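# Lift the saucepan's glass lid and set it on the table

## Task

Remove the glass lid from the saucepan and place it on the table next to the saucepan. It must lie flat, with its handle pointing upward, and must still be resting that way after the robot lets go.

## Robot and tools

ROBOT. Two six-joint arms, left_arm and right_arm, each ending in a two-finger parallel gripper. In every row and every per-joint list, each arm's joints come in this order: waist (joint1), shoulder (joint2), elbow (joint3), wrist pitch (joint4), wrist yaw (joint5), wrist roll (joint6). Stated ranges in rad: waist -2.880 to 2.880, shoulder 0.000 to 3.142, elbow 0.000 to 3.019, wrist pitch -1.693 to 1.571, wrist yaw -1.571 to 1.571, wrist roll -2.094 to 2.094. A joint's true end may sit up to 0.084 rad either side of the stated one. The drives are cheap, with backlash, and the wrists are weak.

FRAMES. Scene frame: origin at table-top height, halfway between the two nominal bases, +z up, +x out over the table, left_arm on the +y side. Calibrated bases in the scene frame: left_arm at (-0.034, +0.356, 0) m, right_arm at (+0.015, -0.335, 0) m, both with almost no rotation and +z up. Hand positions (m) and quaternions (wxyz) in results are in that arm's own base frame and can be off by a few cm, more at long reach. The fixed cameras and the table use the scene frame. Gripper fingers point along the gripper's +z and close along its y; end_effector_position is the point between the pads, roughly 1 cm short of the fingertips.

execute_actions(actions, cameras). actions is a list of actions; each action is a table of up to 15 rows, one row per 1/30 s control step; if fewer than 15 rows are given, the last row repeats to fill 0.5 s. Each row is one list of 14 numbers, all in [-1, 1], covering both arms: left_arm's six joint numbers then its opening, followed by right_arm's six joint numbers then its opening. Joint numbers are offsets, not poses: they are measured from the Joint targets as they stood when that action began (not from the previous row), scaled so 1.0 equals 2.811 rad for waist and shoulder, 2.53 elbow, 2.575 wrist pitch, 8.12 wrist yaw, 9.528 wrist roll. Repeating an offset in the next action moves further. The opening number is absolute: +1 fully open, -1 closed. An empty actions list just reports state and images. An action asking any joint more than 0.084 rad beyond its range is rejected for both arms; a malformed action rejects the whole call. cameras: list of names (cam_head_left, cam_head_right), null or ["all"] for all, [] for none.

move(target, speed, blend, opening_speed, blocking, cameras). target is either one 14-number row laid out as above, or a list of up to 15 such rows; every row's joint numbers are offsets from the current Joint targets (not from the previous row), in the same scaled units; openings are absolute. All joints move together so grippers trace curves; the path takes at least 0.5 s and is cut short if over 10 s. speed: rad/s for the joint with farthest to go, 0.01 to 12.57, default 0.5, one value or one per target. blend: rad of corner rounding per intermediate target, default 0. opening_speed: per second on the -1..+1 scale, at least 0.2; use a low value to close gently on glass. blocking=false returns after about 0.5 s while motion continues. Paths ignore obstacles and the other arm. The result adds a "move:" line: done, off_target (settled more than 0.035 rad from target), moving, held, or fault, possibly with limits=held.

wait(seconds 0 to 10) lets the scene run holding the last commands. stop brakes a running move. zoom_image(camera, region [x0, y0, x1, y1] in pixels, top-left origin, at most 504 by 504) enlarges part of the latest image from cam_head_left or cam_head_right (896x504 each). read_manual returns licence texts only. finished_scene ends the scene permanently.

RESULT LINES. Joint positions and Joint velocities: per arm, six joints (rad, rad/s) then the finger-pad gap (m; 0.094 fully open). "within noise" means the arm is still. Joint targets: the base for your next offsets. Tool commands: each gripper's current opening command; to leave a gripper alone, resend that value (0 is itself a command). grip_measured: measured opening on the command scale, reading slightly wide when empty and a few mm narrow on a squeezed part. grip_effort_nm: gripper motor effort, negative closing. Joint torques: total drive output, noisy, positive toward larger angle; joints 3 and 4 wrap at ±28 N m. "joint sent to its limit": a joint was stopped at its real end. "joint command not followed": the clearance check altered targets. MOTOR HOT warns of heating; OVER-TEMPERATURE FAULT means that arm went limp for 30-60 s.

LIMITS ON MOTION. Each step a joint target may lead its measured angle only by 0.716 rad (waist, shoulder), 0.645 (elbow), 0.69 (wrist pitch), 1.84 (wrist yaw), 3.24 (wrist roll); targets that would move the gripper over 110 mm from where it is get scaled back, so big moves need several actions. Tiny turns may not start. The simulation keeps running while you think, holding last commands.

AVOID. Dropping or releasing the lid while it moves, slamming it down, hard impacts or heavy pressing, letting anything leave the table, and any contact or squeeze between the two arms (including one gripper closing on the other's fingers), which can fail the scene. Holding loads or pushing at unreachable poses heats motors. To stop pushing, command targets back past the measured positions. Release by commanding an opening well above grip_measured.

Each tool is called after "Emit:" as a command line: name --argument value for each argument, lists and objects as JSON in quotes; but a table of rows of numbers goes row by row, as --pt "numbers of a row", without its own name.

## Session

Emit:
execute_actions --actions '[]'

Scene clock: 0.00 s.
left_arm: end_effector_position=(+0.6969, +0.3221, +0.1604) grip_measured=+1.000 grip_effort_nm=n/a end_effector_quat_wxyz=(+0.363, -0.072, +0.809, +0.457) | right_arm: end_effector_position=(+0.5081, +0.5275, +0.2145) grip_measured=+1.000 grip_effort_nm=n/a end_effector_quat_wxyz=(+0.311, -0.192, +0.927, -0.088)
Joint positions: left_arm=[0.298 2.004 1.45 0.143 -0.647 0.554 0.094] | right_arm=[0.926 2.06 2.023 -1.137 0.54 0.406 0.094]
Joint velocities: within noise
Joint torques (N m): no reading
Heat: left arm: hottest waist 30 °C; right arm: hottest waist 29 °C.
Joint targets: left_arm=[0.298 1.989 1.483 0.156 -0.653 0.550] | right_arm=[0.926 2.050 2.057 -1.129 0.545 0.411]
Tool commands: left_gripper/opening=+1.0 right_gripper/opening=+1.0

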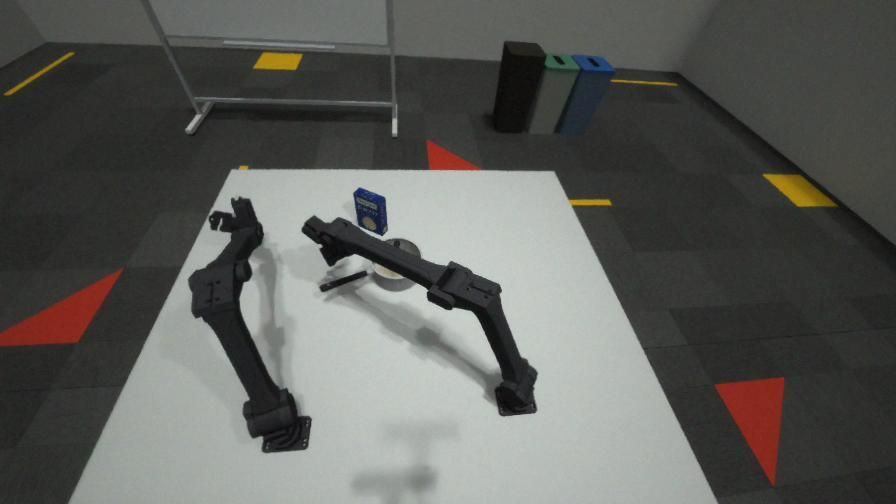

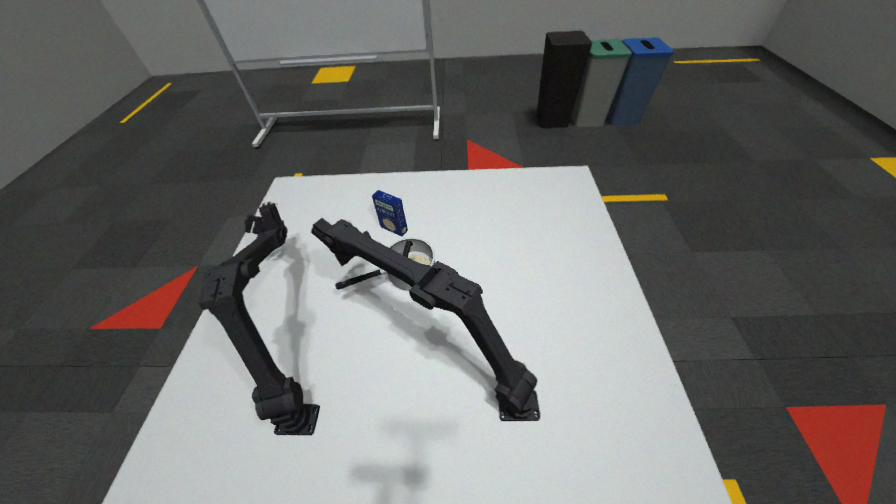

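Emit:
move --target '[0,0,0,0,0,0,1,-0.4717,-0.16,0,-0.171,-0.0671,-0.0431,1]' --speed 1.0

Scene clock: 67.07 s.
left_arm: end_effector_position=(+0.6969, +0.3221, +0.1604) grip_measured=+1.000 grip_effort_nm=-0.002 end_effector_quat_wxyz=(+0.363, -0.072, +0.809, +0.457) | right_arm: end_effector_position=(+0.5086, -0.2184, +0.4373) grip_measured=+1.000 grip_effort_nm=0.022 end_effector_quat_wxyz=(+0.207, +0.200, +0.957, -0.040)
Joint positions: left_arm=[0.298 2.004 1.45 0.143 -0.647 0.554 0.094] | right_arm=[-0.406 1.606 2.023 -1.563 -0.003 0.007 0.094]
Joint velocities: within noise
Joint torques (N m): left_arm=[-1.96 -20.25 10.99 1.62 0.03 -0.02] | right_arm=[1.49 -13.68 10.32 0.46 -0.1 -0.21]
Heat: left arm: hottest elbow 36 °C; right arm: hottest shoulder 33 °C.
Joint targets: left_arm=[0.298 1.989 1.483 0.156 -0.653 0.550] | right_arm=[-0.400 1.600 2.057 -1.569 0.000 0.000]
move: done

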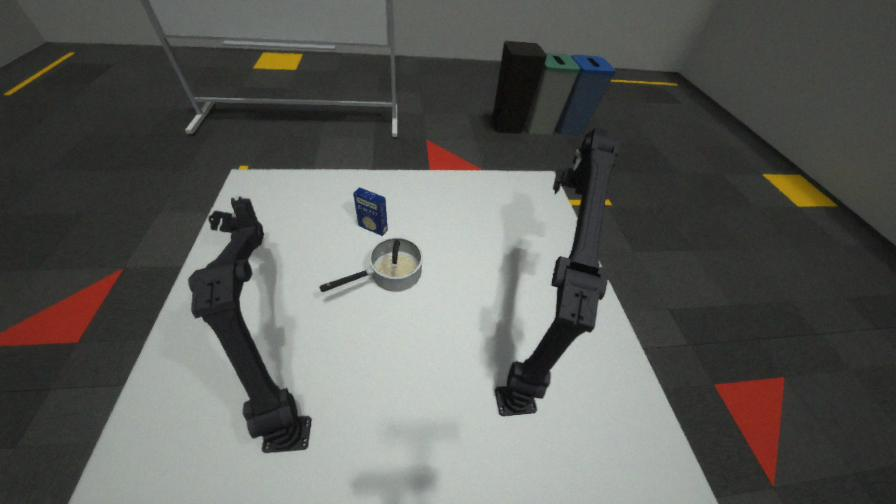

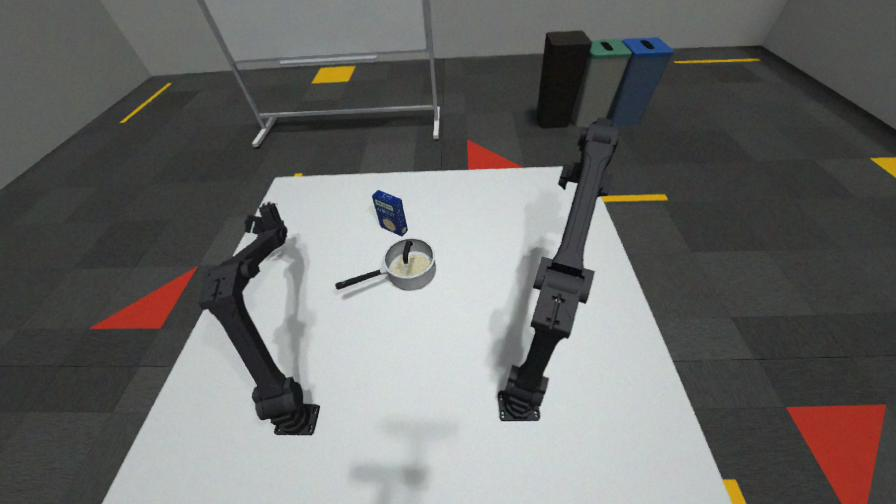

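Emit:
zoom_image --camera "cam_head_left" --region '[310, 220, 440, 310]'

Emit:
zoom_image --camera "cam_head_right" --region '[325, 220, 455, 310]'

Scaled by 3.877 from the camera's 896x504 image, which has a finer 1280x720 frame.

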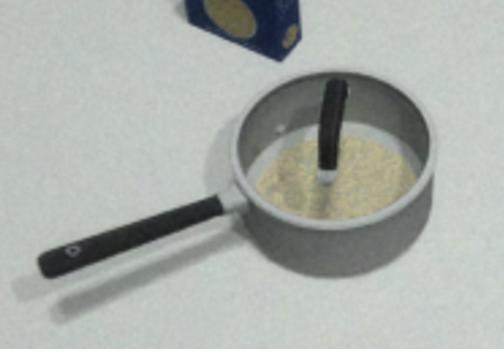

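Scaled by 3.877 from the camera's 896x504 image, which has a finer 1280x720 frame.

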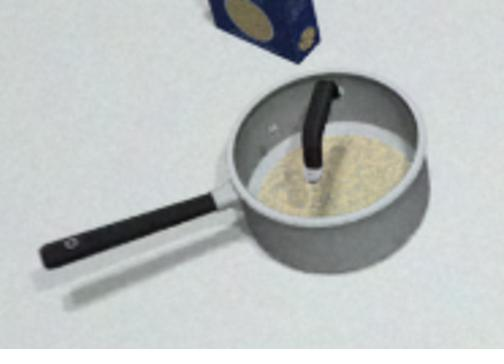

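Emit:
move --target '[0,0,0,0,0,0,1,0.2608,0.0815,-0.0605,-0.0175,0,0.0455,1]' --speed 1.0

Emit:
zoom_image --camera "cam_head_left" --region '[340, 130, 560, 310]'

Emit:
zoom_image --camera "cam_head_right" --region '[340, 130, 560, 310]'

Scene clock: 126.67 s.
left_arm: end_effector_position=(+0.6969, +0.3221, +0.1604) grip_measured=+1.000 grip_effort_nm=-0.002 end_effector_quat_wxyz=(+0.363, -0.072, +0.809, +0.457) | right_arm: end_effector_position=(+0.5404, +0.1904, +0.2492) grip_measured=+1.000 grip_effort_nm=0.017 end_effector_quat_wxyz=(+0.003, +0.039, +0.999, +0.004)
Joint positions: left_arm=[0.298 2.004 1.45 0.143 -0.647 0.554 0.094] | right_arm=[0.338 1.844 1.891 -1.609 -0.005 0.417 0.094]
Joint velocities: within noise
Joint torques (N m): left_arm=[-1.9 -20.13 10.99 1.58 0.03 -0.01] | right_arm=[-0.67 -17.9 8.66 -0.32 0.03 -0.02]
Heat: left arm: hottest elbow 38 °C; right arm: hottest elbow 33 °C.
Joint targets: left_arm=[0.298 1.989 1.483 0.156 -0.653 0.550] | right_arm=[0.333 1.830 1.904 -1.614 0.000 0.434]
move: done

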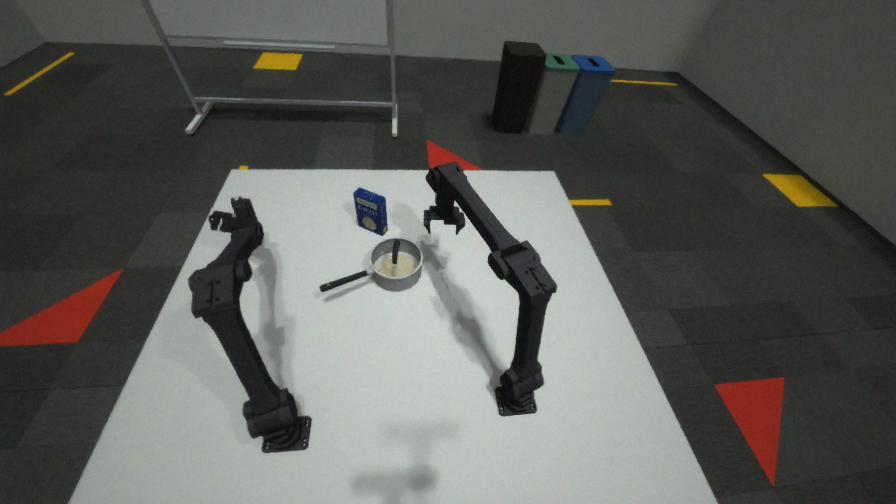

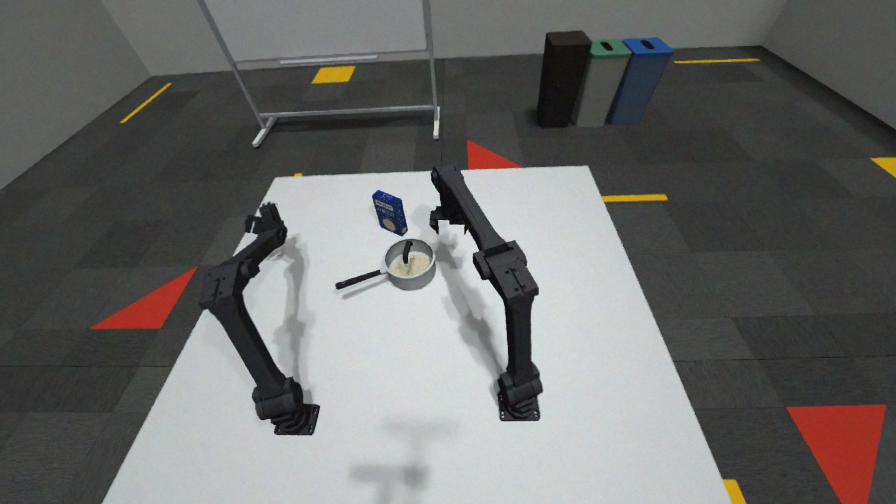

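Scaled by 2.291 from the camera's 896x504 image, which has a finer 1280x720 frame.

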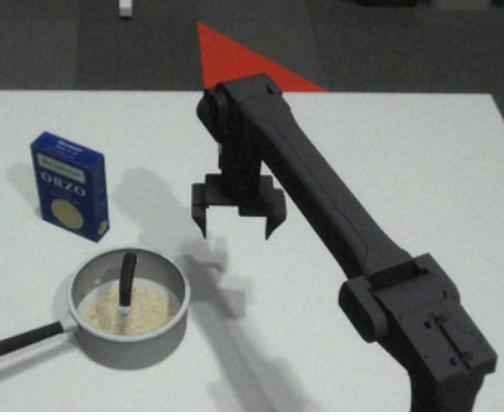

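Scaled by 2.291 from the camera's 896x504 image, which has a finer 1280x720 frame.

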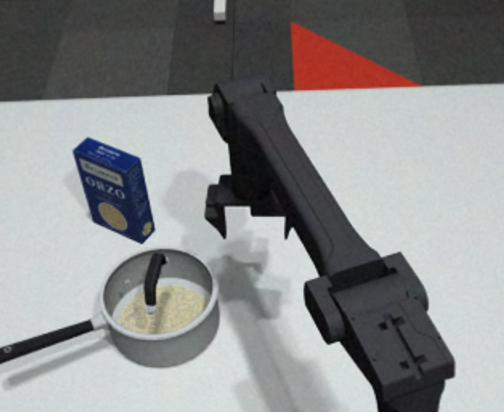

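Emit:
move --target '[0,0,0,0,0,0,1,0.0815,0.1316,0.1802,-0.0256,0,0.0239,1]' --speed 0.8

Emit:
zoom_image --camera "cam_head_left" --region '[330, 180, 470, 300]'

Emit:
zoom_image --camera "cam_head_right" --region '[340, 180, 480, 300]'

Scene clock: 194.23 s.
left_arm: end_effector_position=(+0.6969, +0.3221, +0.1604) grip_measured=+1.000 grip_effort_nm=-0.007 end_effector_quat_wxyz=(+0.363, -0.072, +0.809, +0.457) | right_arm: end_effector_position=(+0.5738, +0.3668, +0.1792) grip_measured=+1.000 grip_effort_nm=0.017 end_effector_quat_wxyz=(-0.008, +0.038, +0.999, -0.002)
Joint positions: left_arm=[0.298 2.004 1.45 0.143 -0.647 0.554 0.094] | right_arm=[0.568 2.218 2.305 -1.674 -0.005 0.644 0.094]
Joint velocities: within noise
Joint torques (N m): left_arm=[-1.9 -20.19 11 1.62 0.03 -0.01] | right_arm=[-0.97 -22.83 12.04 -0.44 0.04 0.03]
Heat: left arm: hottest elbow 38 °C; right arm: hottest shoulder 33 °C.
Joint targets: left_arm=[0.298 1.989 1.483 0.156 -0.653 0.550] | right_arm=[0.562 2.200 2.360 -1.678 0.000 0.661]
joint sent to its limit (right arm) — the wrist pitch, lower limit.
move: off_target (right_arm); right_arm: the elbow is farthest, 0.055 rad from its target

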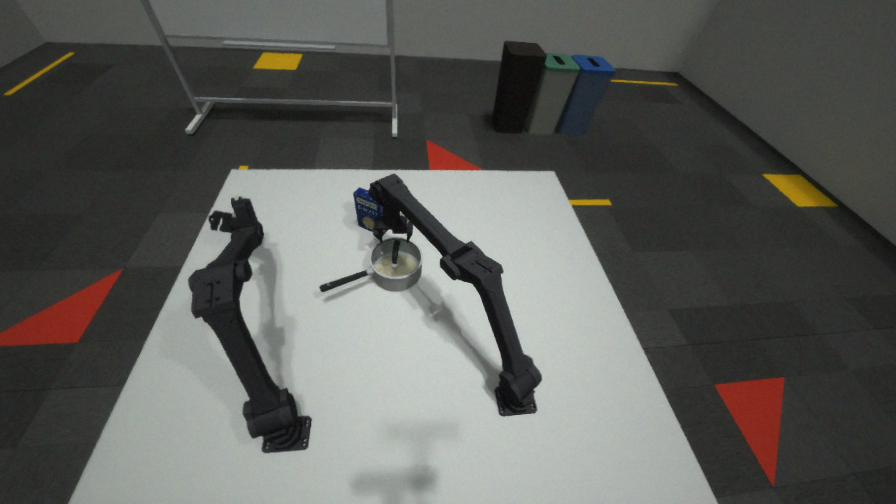

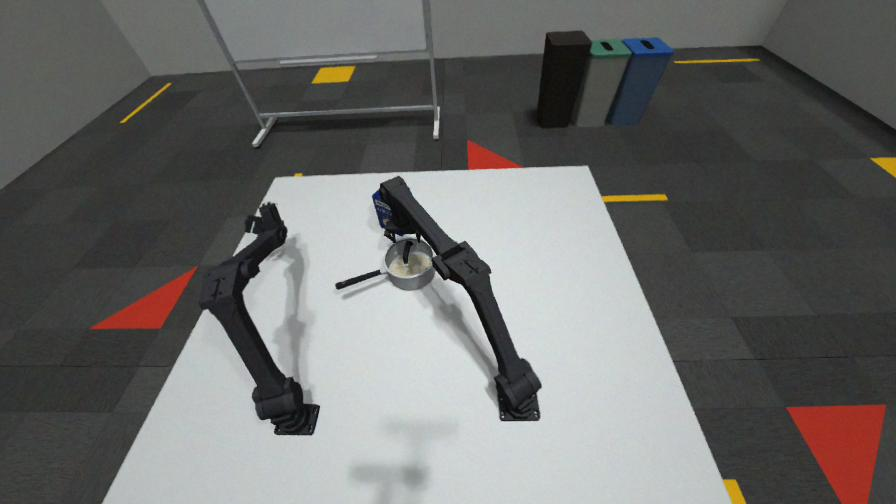

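Scaled by 3.600 from the camera's 896x504 image, which has a finer 1280x720 frame.

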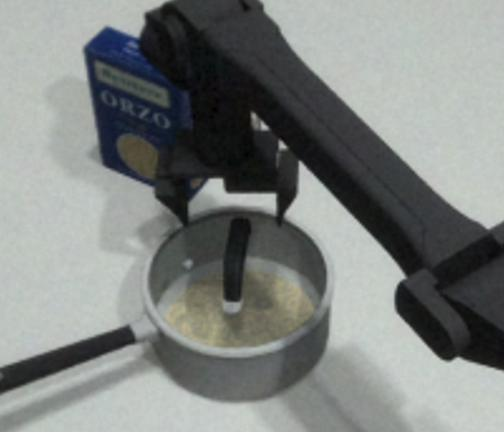

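Scaled by 3.600 from the camera's 896x504 image, which has a finer 1280x720 frame.

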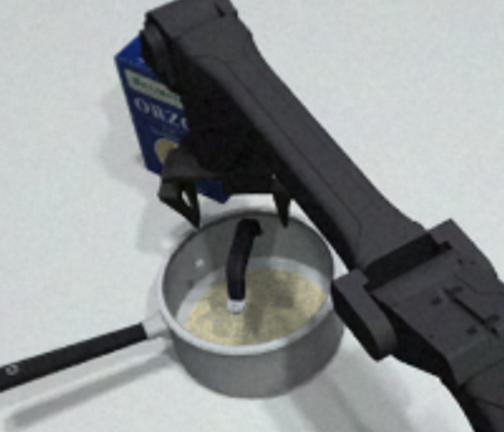

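Emit:
move --target '[0,0,0,0,0,0,1,0.0016,-0.0028,-0.0779,0.073,0,0,1]' --speed 0.25

Emit:
zoom_image --camera "cam_head_left" --region '[340, 200, 450, 300]'

Emit:
zoom_image --camera "cam_head_right" --region '[350, 200, 460, 300]'

Scene clock: 228.10 s.
left_arm: end_effector_position=(+0.6969, +0.3221, +0.1604) grip_measured=+1.000 grip_effort_nm=-0.007 end_effector_quat_wxyz=(+0.363, -0.072, +0.809, +0.457) | right_arm: end_effector_position=(+0.5798, +0.3694, +0.1497) grip_measured=+1.000 grip_effort_nm=0.017 end_effector_quat_wxyz=(+0.018, +0.043, +0.999, +0.008)
Joint positions: left_arm=[0.298 2.004 1.45 0.143 -0.647 0.554 0.094] | right_arm=[0.57 2.186 2.172 -1.517 0.007 0.656 0.094]
Joint velocities: within noise
Joint torques (N m): left_arm=[-1.9 -20.07 10.99 1.61 0.02 -0.01] | right_arm=[-0.09 -21.13 6.97 0.94 -0.01 0.04]
Heat: left arm: hottest elbow 38 °C; right arm: hottest shoulder 36 °C.
Joint targets: left_arm=[0.298 1.989 1.483 0.156 -0.653 0.550] | right_arm=[0.567 2.192 2.163 -1.490 0.000 0.661]
move: done

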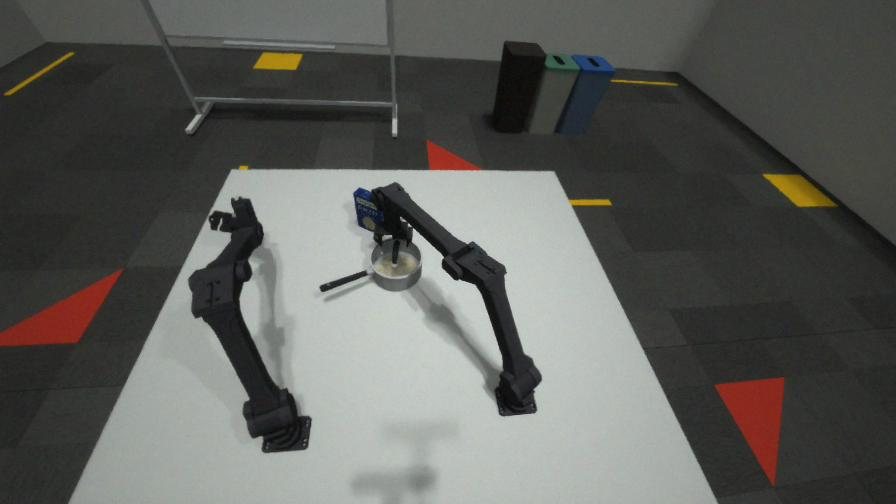

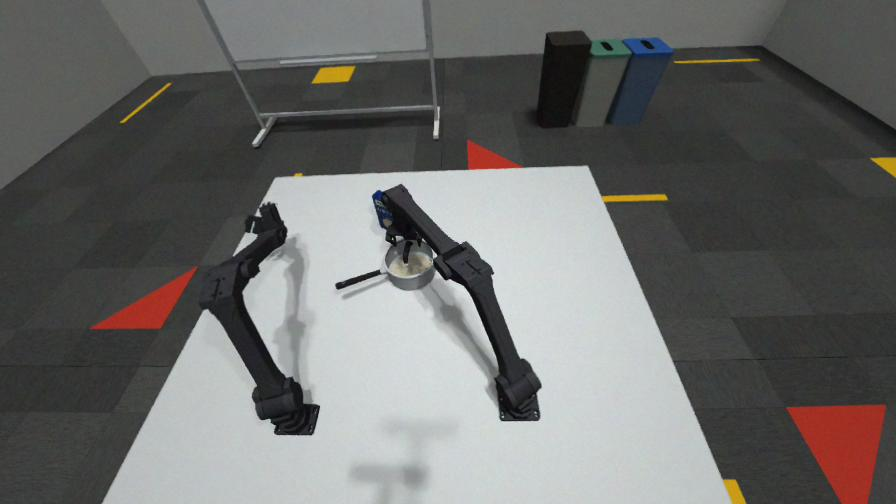

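Scaled by 4.582 from the camera's 896x504 image, which has a finer 1280x720 frame.

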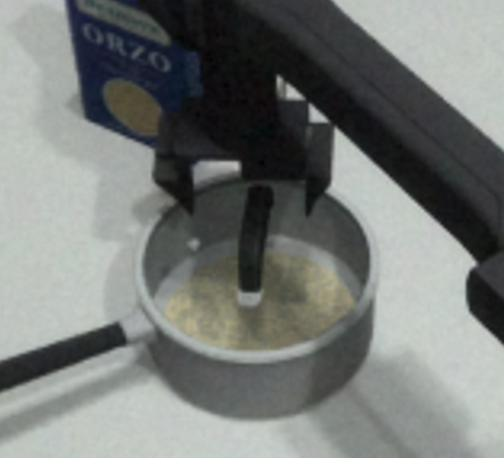

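Scaled by 4.582 from the camera's 896x504 image, which has a finer 1280x720 frame.

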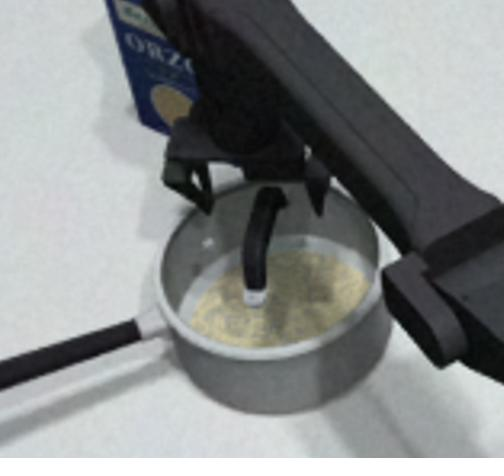

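Emit:
move --target '[0,0,0,0,0,0,1,0,0.0121,-0.0194,0.0128,0,0,1]' --speed 0.15

Emit:
zoom_image --camera "cam_head_left" --region '[340, 200, 450, 300]'

Emit:
zoom_image --camera "cam_head_right" --region '[350, 200, 460, 300]'

Scene clock: 254.97 s.
left_arm: end_effector_position=(+0.6969, +0.3221, +0.1604) grip_measured=+1.000 grip_effort_nm=-0.012 end_effector_quat_wxyz=(+0.363, -0.072, +0.809, +0.457) | right_arm: end_effector_position=(+0.5797, +0.3687, +0.1467) grip_measured=+1.000 grip_effort_nm=0.012 end_effector_quat_wxyz=(+0.024, +0.043, +0.999, +0.011)
Joint positions: left_arm=[0.298 2.004 1.45 0.143 -0.647 0.554 0.094] | right_arm=[0.57 2.173 2.143 -1.488 0.01 0.656 0.094]
Joint velocities: within noise
Joint torques (N m): left_arm=[-1.9 -20.13 11 1.59 0.02 0] | right_arm=[-0.26 -16.91 5.46 0.98 -0.15 -0.01]
Heat: left arm: hottest elbow 39 °C; right arm: hottest shoulder 34 °C.
Joint targets: left_arm=[0.298 1.989 1.483 0.156 -0.653 0.550] | right_arm=[0.567 2.226 2.114 -1.457 0.000 0.661]
move: off_target (right_arm); right_arm: the shoulder is farthest, 0.053 rad from its target

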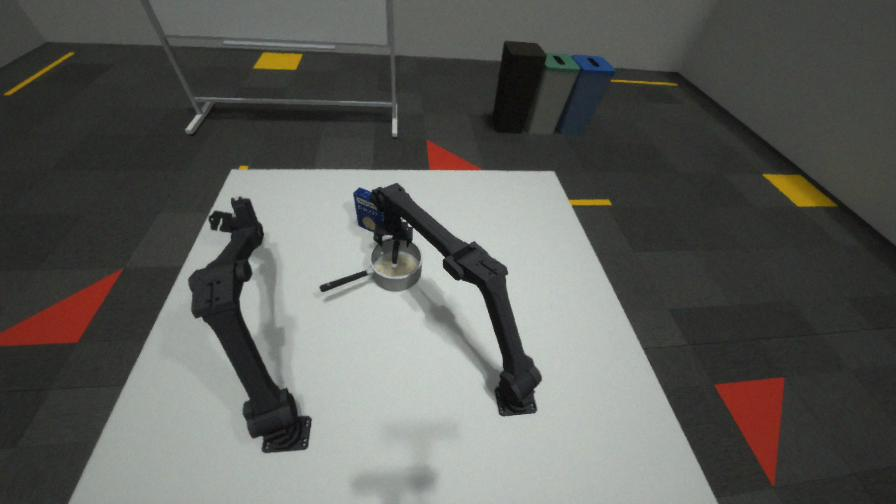

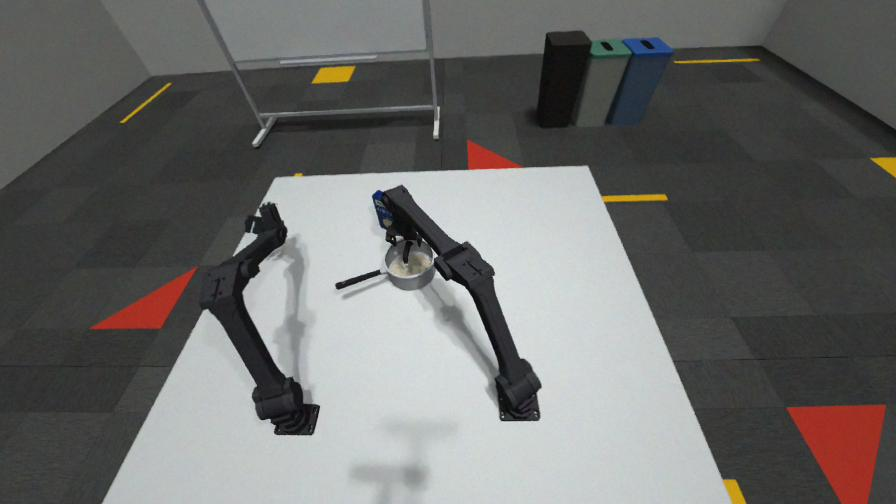

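Scaled by 4.582 from the camera's 896x504 image, which has a finer 1280x720 frame.

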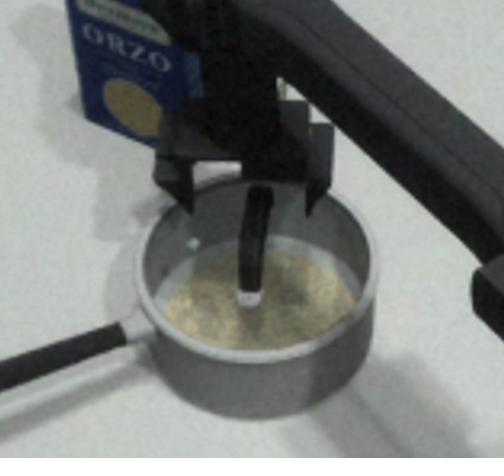

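Scaled by 4.582 from the camera's 896x504 image, which has a finer 1280x720 frame.

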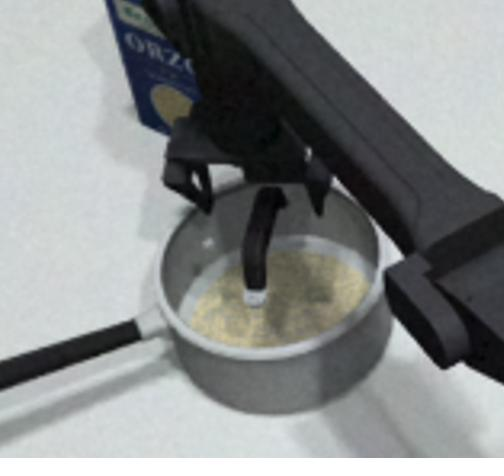

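Emit:
move --pt "0 0 0 0 0 0 1 0 -0.033 0 0.02 0 0 1" --pt "0 0 0 0 0 0 1 0.0085 -0.0448 0.0194 -0.0575 0 0.002 1" --speed 0.3

Emit:
zoom_image --camera "cam_head_left" --region '[340, 200, 450, 300]'

Emit:
zoom_image --camera "cam_head_right" --region '[350, 200, 460, 300]'

Scene clock: 300.10 s.
left_arm: end_effector_position=(+0.6969, +0.3221, +0.1604) grip_measured=+1.000 grip_effort_nm=-0.007 end_effector_quat_wxyz=(+0.363, -0.072, +0.809, +0.457) | right_arm: end_effector_position=(+0.5489, +0.3503, +0.1677) grip_measured=+1.000 grip_effort_nm=0.017 end_effector_quat_wxyz=(-0.016, +0.048, +0.999, -0.010)
Joint positions: left_arm=[0.298 2.004 1.45 0.143 -0.647 0.554 0.094] | right_arm=[0.568 2.124 2.115 -1.6 -0.002 0.664 0.094]
Joint velocities: within noise
Joint torques (N m): left_arm=[-1.85 -20.13 10.99 1.58 0.03 -0.01] | right_arm=[1.38 -22.53 11.25 -0.47 -0.11 -0.01]
Heat: left arm: hottest elbow 39 °C; right arm: hottest shoulder 33 °C.
Joint targets: left_arm=[0.298 1.989 1.483 0.156 -0.653 0.550] | right_arm=[0.590 2.100 2.163 -1.605 0.000 0.681]
move: off_target (right_arm); right_arm: the elbow is farthest, 0.048 rad from its target

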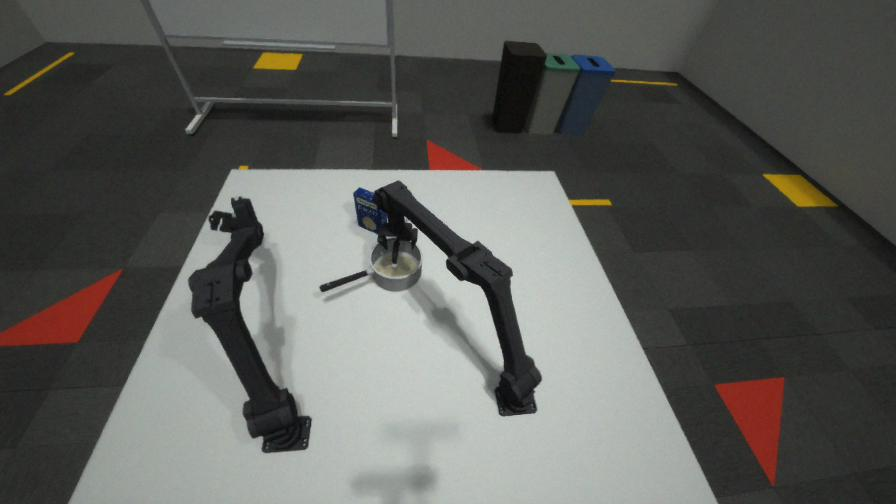

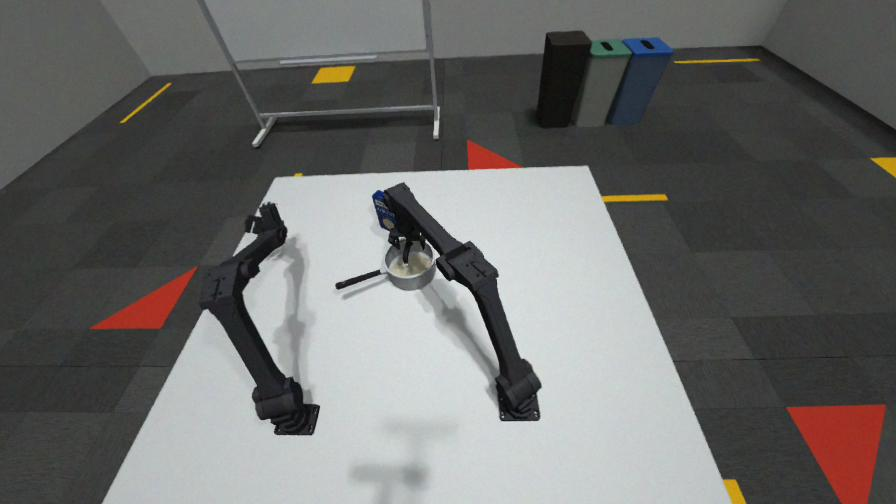

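Scaled by 4.582 from the camera's 896x504 image, which has a finer 1280x720 frame.

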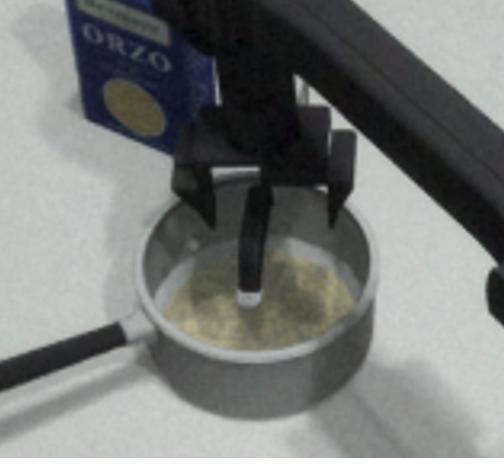

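Scaled by 4.582 from the camera's 896x504 image, which has a finer 1280x720 frame.

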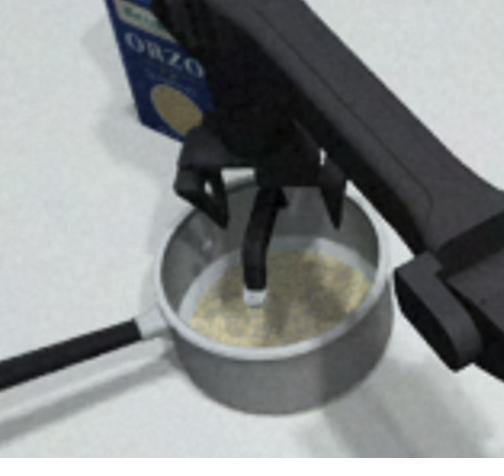

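Emit:
move --target '[0,0,0,0,0,0,1,0.0053,-0.0053,-0.0427,0.0361,0,0,1]' --speed 0.2

Emit:
zoom_image --camera "cam_head_left" --region '[340, 200, 450, 300]'

Emit:
zoom_image --camera "cam_head_right" --region '[350, 200, 460, 300]'

Scene clock: 318.23 s.
left_arm: end_effector_position=(+0.6969, +0.3221, +0.1604) grip_measured=+1.000 grip_effort_nm=-0.007 end_effector_quat_wxyz=(+0.363, -0.072, +0.809, +0.457) | right_arm: end_effector_position=(+0.5438, +0.3607, +0.1549) grip_measured=+1.000 grip_effort_nm=0.012 end_effector_quat_wxyz=(-0.006, +0.044, +0.999, -0.001)
Joint positions: left_arm=[0.298 2.004 1.45 0.143 -0.647 0.554 0.094] | right_arm=[0.585 2.107 2.054 -1.528 -0.005 0.673 0.094]
Joint velocities: within noise
Joint torques (N m): left_arm=[-1.9 -20.07 11 1.59 0.02 -0.01] | right_arm=[1.2 -21.89 7.69 0.29 -0.02 0]
Heat: left arm: hottest elbow 39 °C; right arm: hottest shoulder 36 °C.
Joint targets: left_arm=[0.298 1.989 1.483 0.156 -0.653 0.550] | right_arm=[0.605 2.085 2.055 -1.512 0.000 0.681]
move: done

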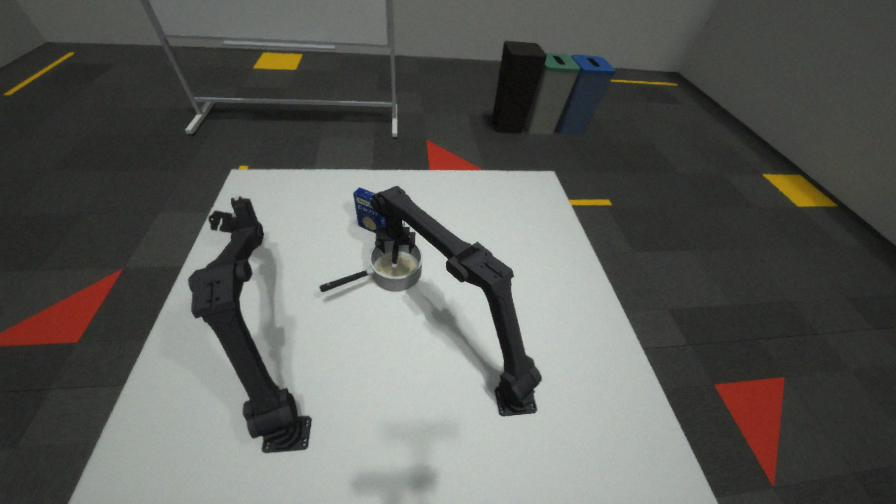

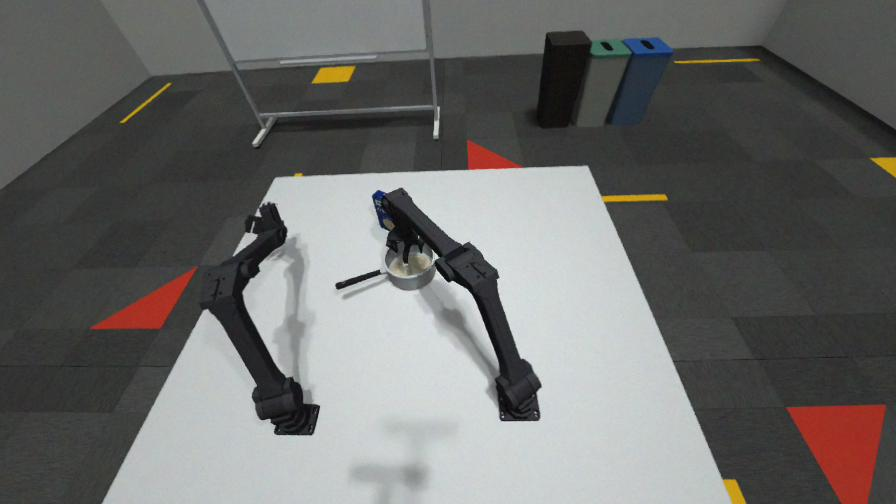

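Scaled by 4.582 from the camera's 896x504 image, which has a finer 1280x720 frame.

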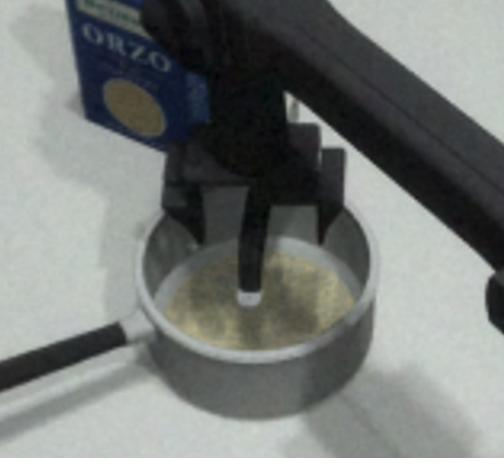

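Scaled by 4.582 from the camera's 896x504 image, which has a finer 1280x720 frame.

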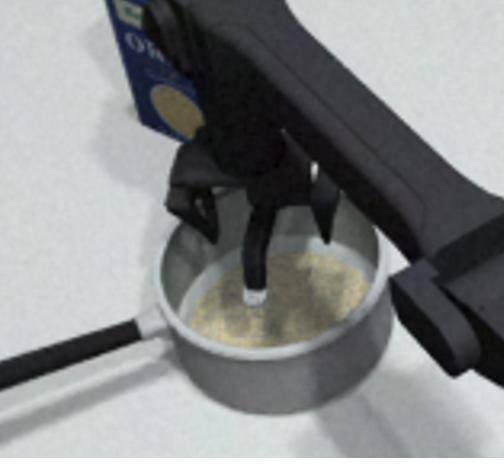

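Emit:
move --target '[0,0,0,0,0,0,1,0.0045,0.0045,0,-0.008,0,0,1]' --speed 0.2

Emit:
zoom_image --camera "cam_head_left" --region '[340, 200, 450, 300]'

Emit:
zoom_image --camera "cam_head_right" --region '[350, 200, 460, 300]'

Scene clock: 330.97 s.
left_arm: end_effector_position=(+0.6969, +0.3221, +0.1604) grip_measured=+1.000 grip_effort_nm=-0.012 end_effector_quat_wxyz=(+0.363, -0.072, +0.809, +0.457) | right_arm: end_effector_position=(+0.5399, +0.3665, +0.1549) grip_measured=+1.000 grip_effort_nm=0.017 end_effector_quat_wxyz=(-0.006, +0.039, +0.999, -0.001)
Joint positions: left_arm=[0.298 2.004 1.45 0.143 -0.647 0.554 0.094] | right_arm=[0.596 2.107 2.054 -1.528 -0.005 0.673 0.094]
Joint velocities: within noise
Joint torques (N m): left_arm=[-1.9 -20.19 11 1.58 0.03 -0.01] | right_arm=[1.96 -20.66 7.66 -0.36 0 0]
Heat: left arm: hottest elbow 39 °C; right arm: hottest shoulder 35 °C.
Joint targets: left_arm=[0.298 1.989 1.483 0.156 -0.653 0.550] | right_arm=[0.618 2.098 2.055 -1.533 0.000 0.681]
move: done

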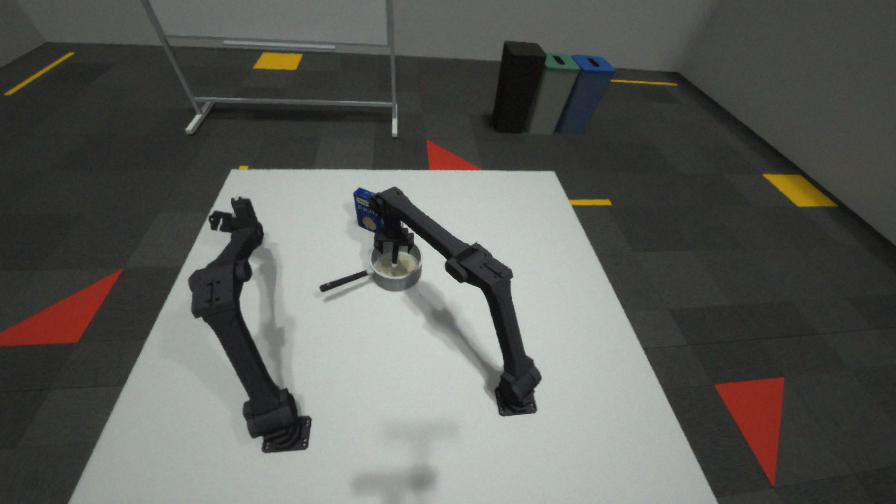

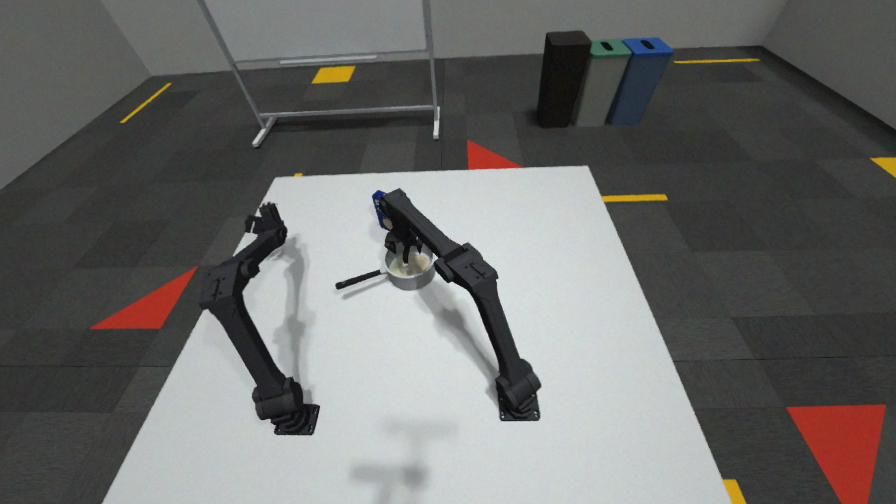

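Scaled by 4.582 from the camera's 896x504 image, which has a finer 1280x720 frame.

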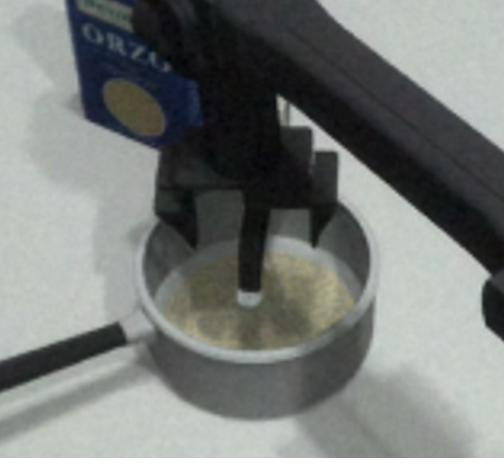

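Scaled by 4.582 from the camera's 896x504 image, which has a finer 1280x720 frame.

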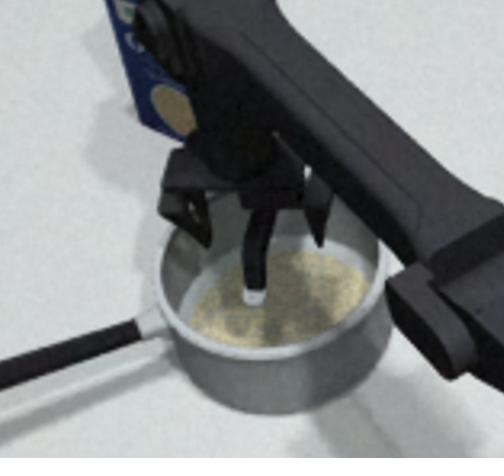

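Emit:
move --pt "0 0 0 0 0 0 1 0 0.005 -0.006 0.004 0 0 1" --pt "0 0 0 0 0 0 1 0 0.005 -0.006 0.004 0 0 -0.95" --speed 0.2 --opening_speed 0.8

Emit:
zoom_image --camera "cam_head_left" --region '[340, 200, 450, 300]'

Emit:
zoom_image --camera "cam_head_right" --region '[350, 200, 460, 300]'

Scene clock: 343.47 s.
left_arm: end_effector_position=(+0.6969, +0.3221, +0.1604) grip_measured=+1.000 grip_effort_nm=-0.007 end_effector_quat_wxyz=(+0.363, -0.072, +0.809, +0.457) | right_arm: end_effector_position=(+0.5357, +0.3680, +0.1559) grip_measured=-0.607 grip_effort_nm=-1.004 end_effector_quat_wxyz=(-0.008, +0.037, +0.999, -0.001)
Joint positions: left_arm=[0.298 2.004 1.45 0.143 -0.647 0.554 0.094] | right_arm=[0.6 2.101 2.046 -1.53 -0.008 0.675 0.018]
Joint velocities: within noise
Joint torques (N m): left_arm=[-1.96 -20.19 11.02 1.61 0.03 -0.01] | right_arm=[1.44 -19.02 7.13 0.09 0.12 -0.1]
Heat: left arm: hottest elbow 39 °C; right arm: hottest shoulder 34 °C.
Joint targets: left_arm=[0.298 1.989 1.483 0.156 -0.653 0.550] | right_arm=[0.618 2.112 2.040 -1.522 0.000 0.681]
move: done

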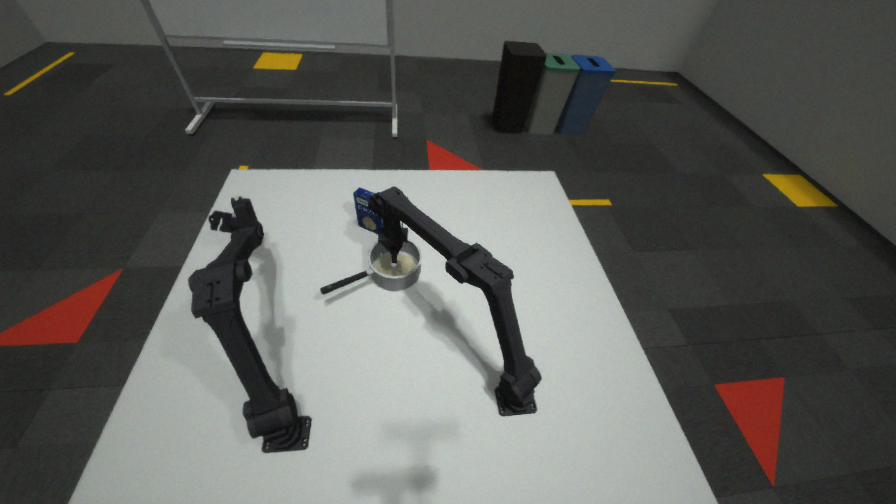

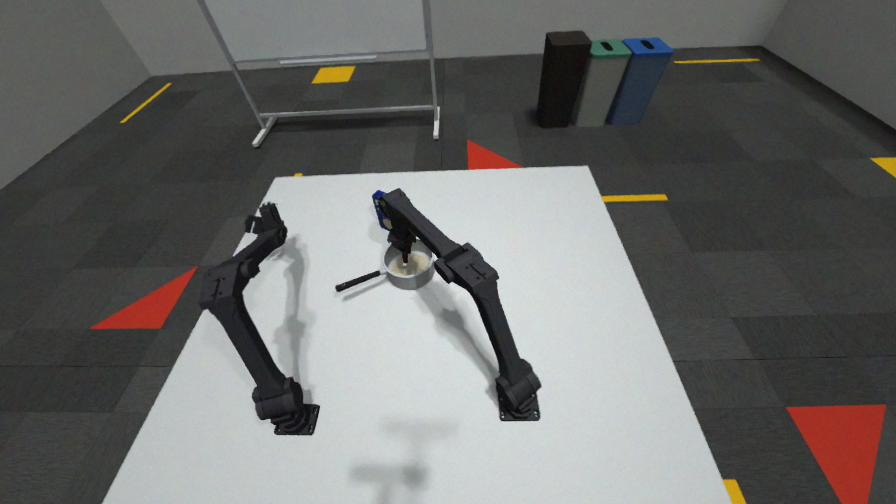

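Scaled by 4.582 from the camera's 896x504 image, which has a finer 1280x720 frame.

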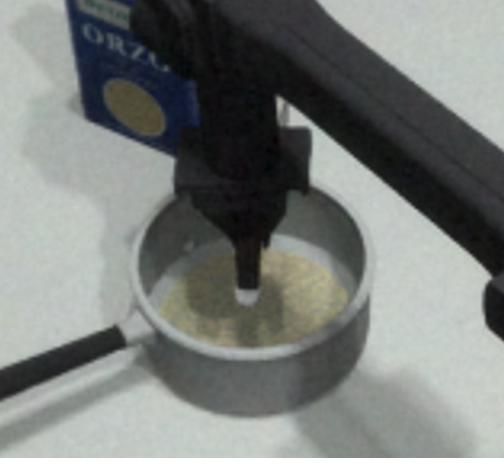

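Scaled by 4.582 from the camera's 896x504 image, which has a finer 1280x720 frame.

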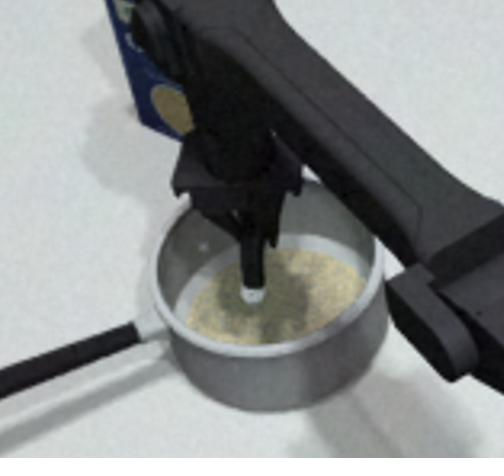

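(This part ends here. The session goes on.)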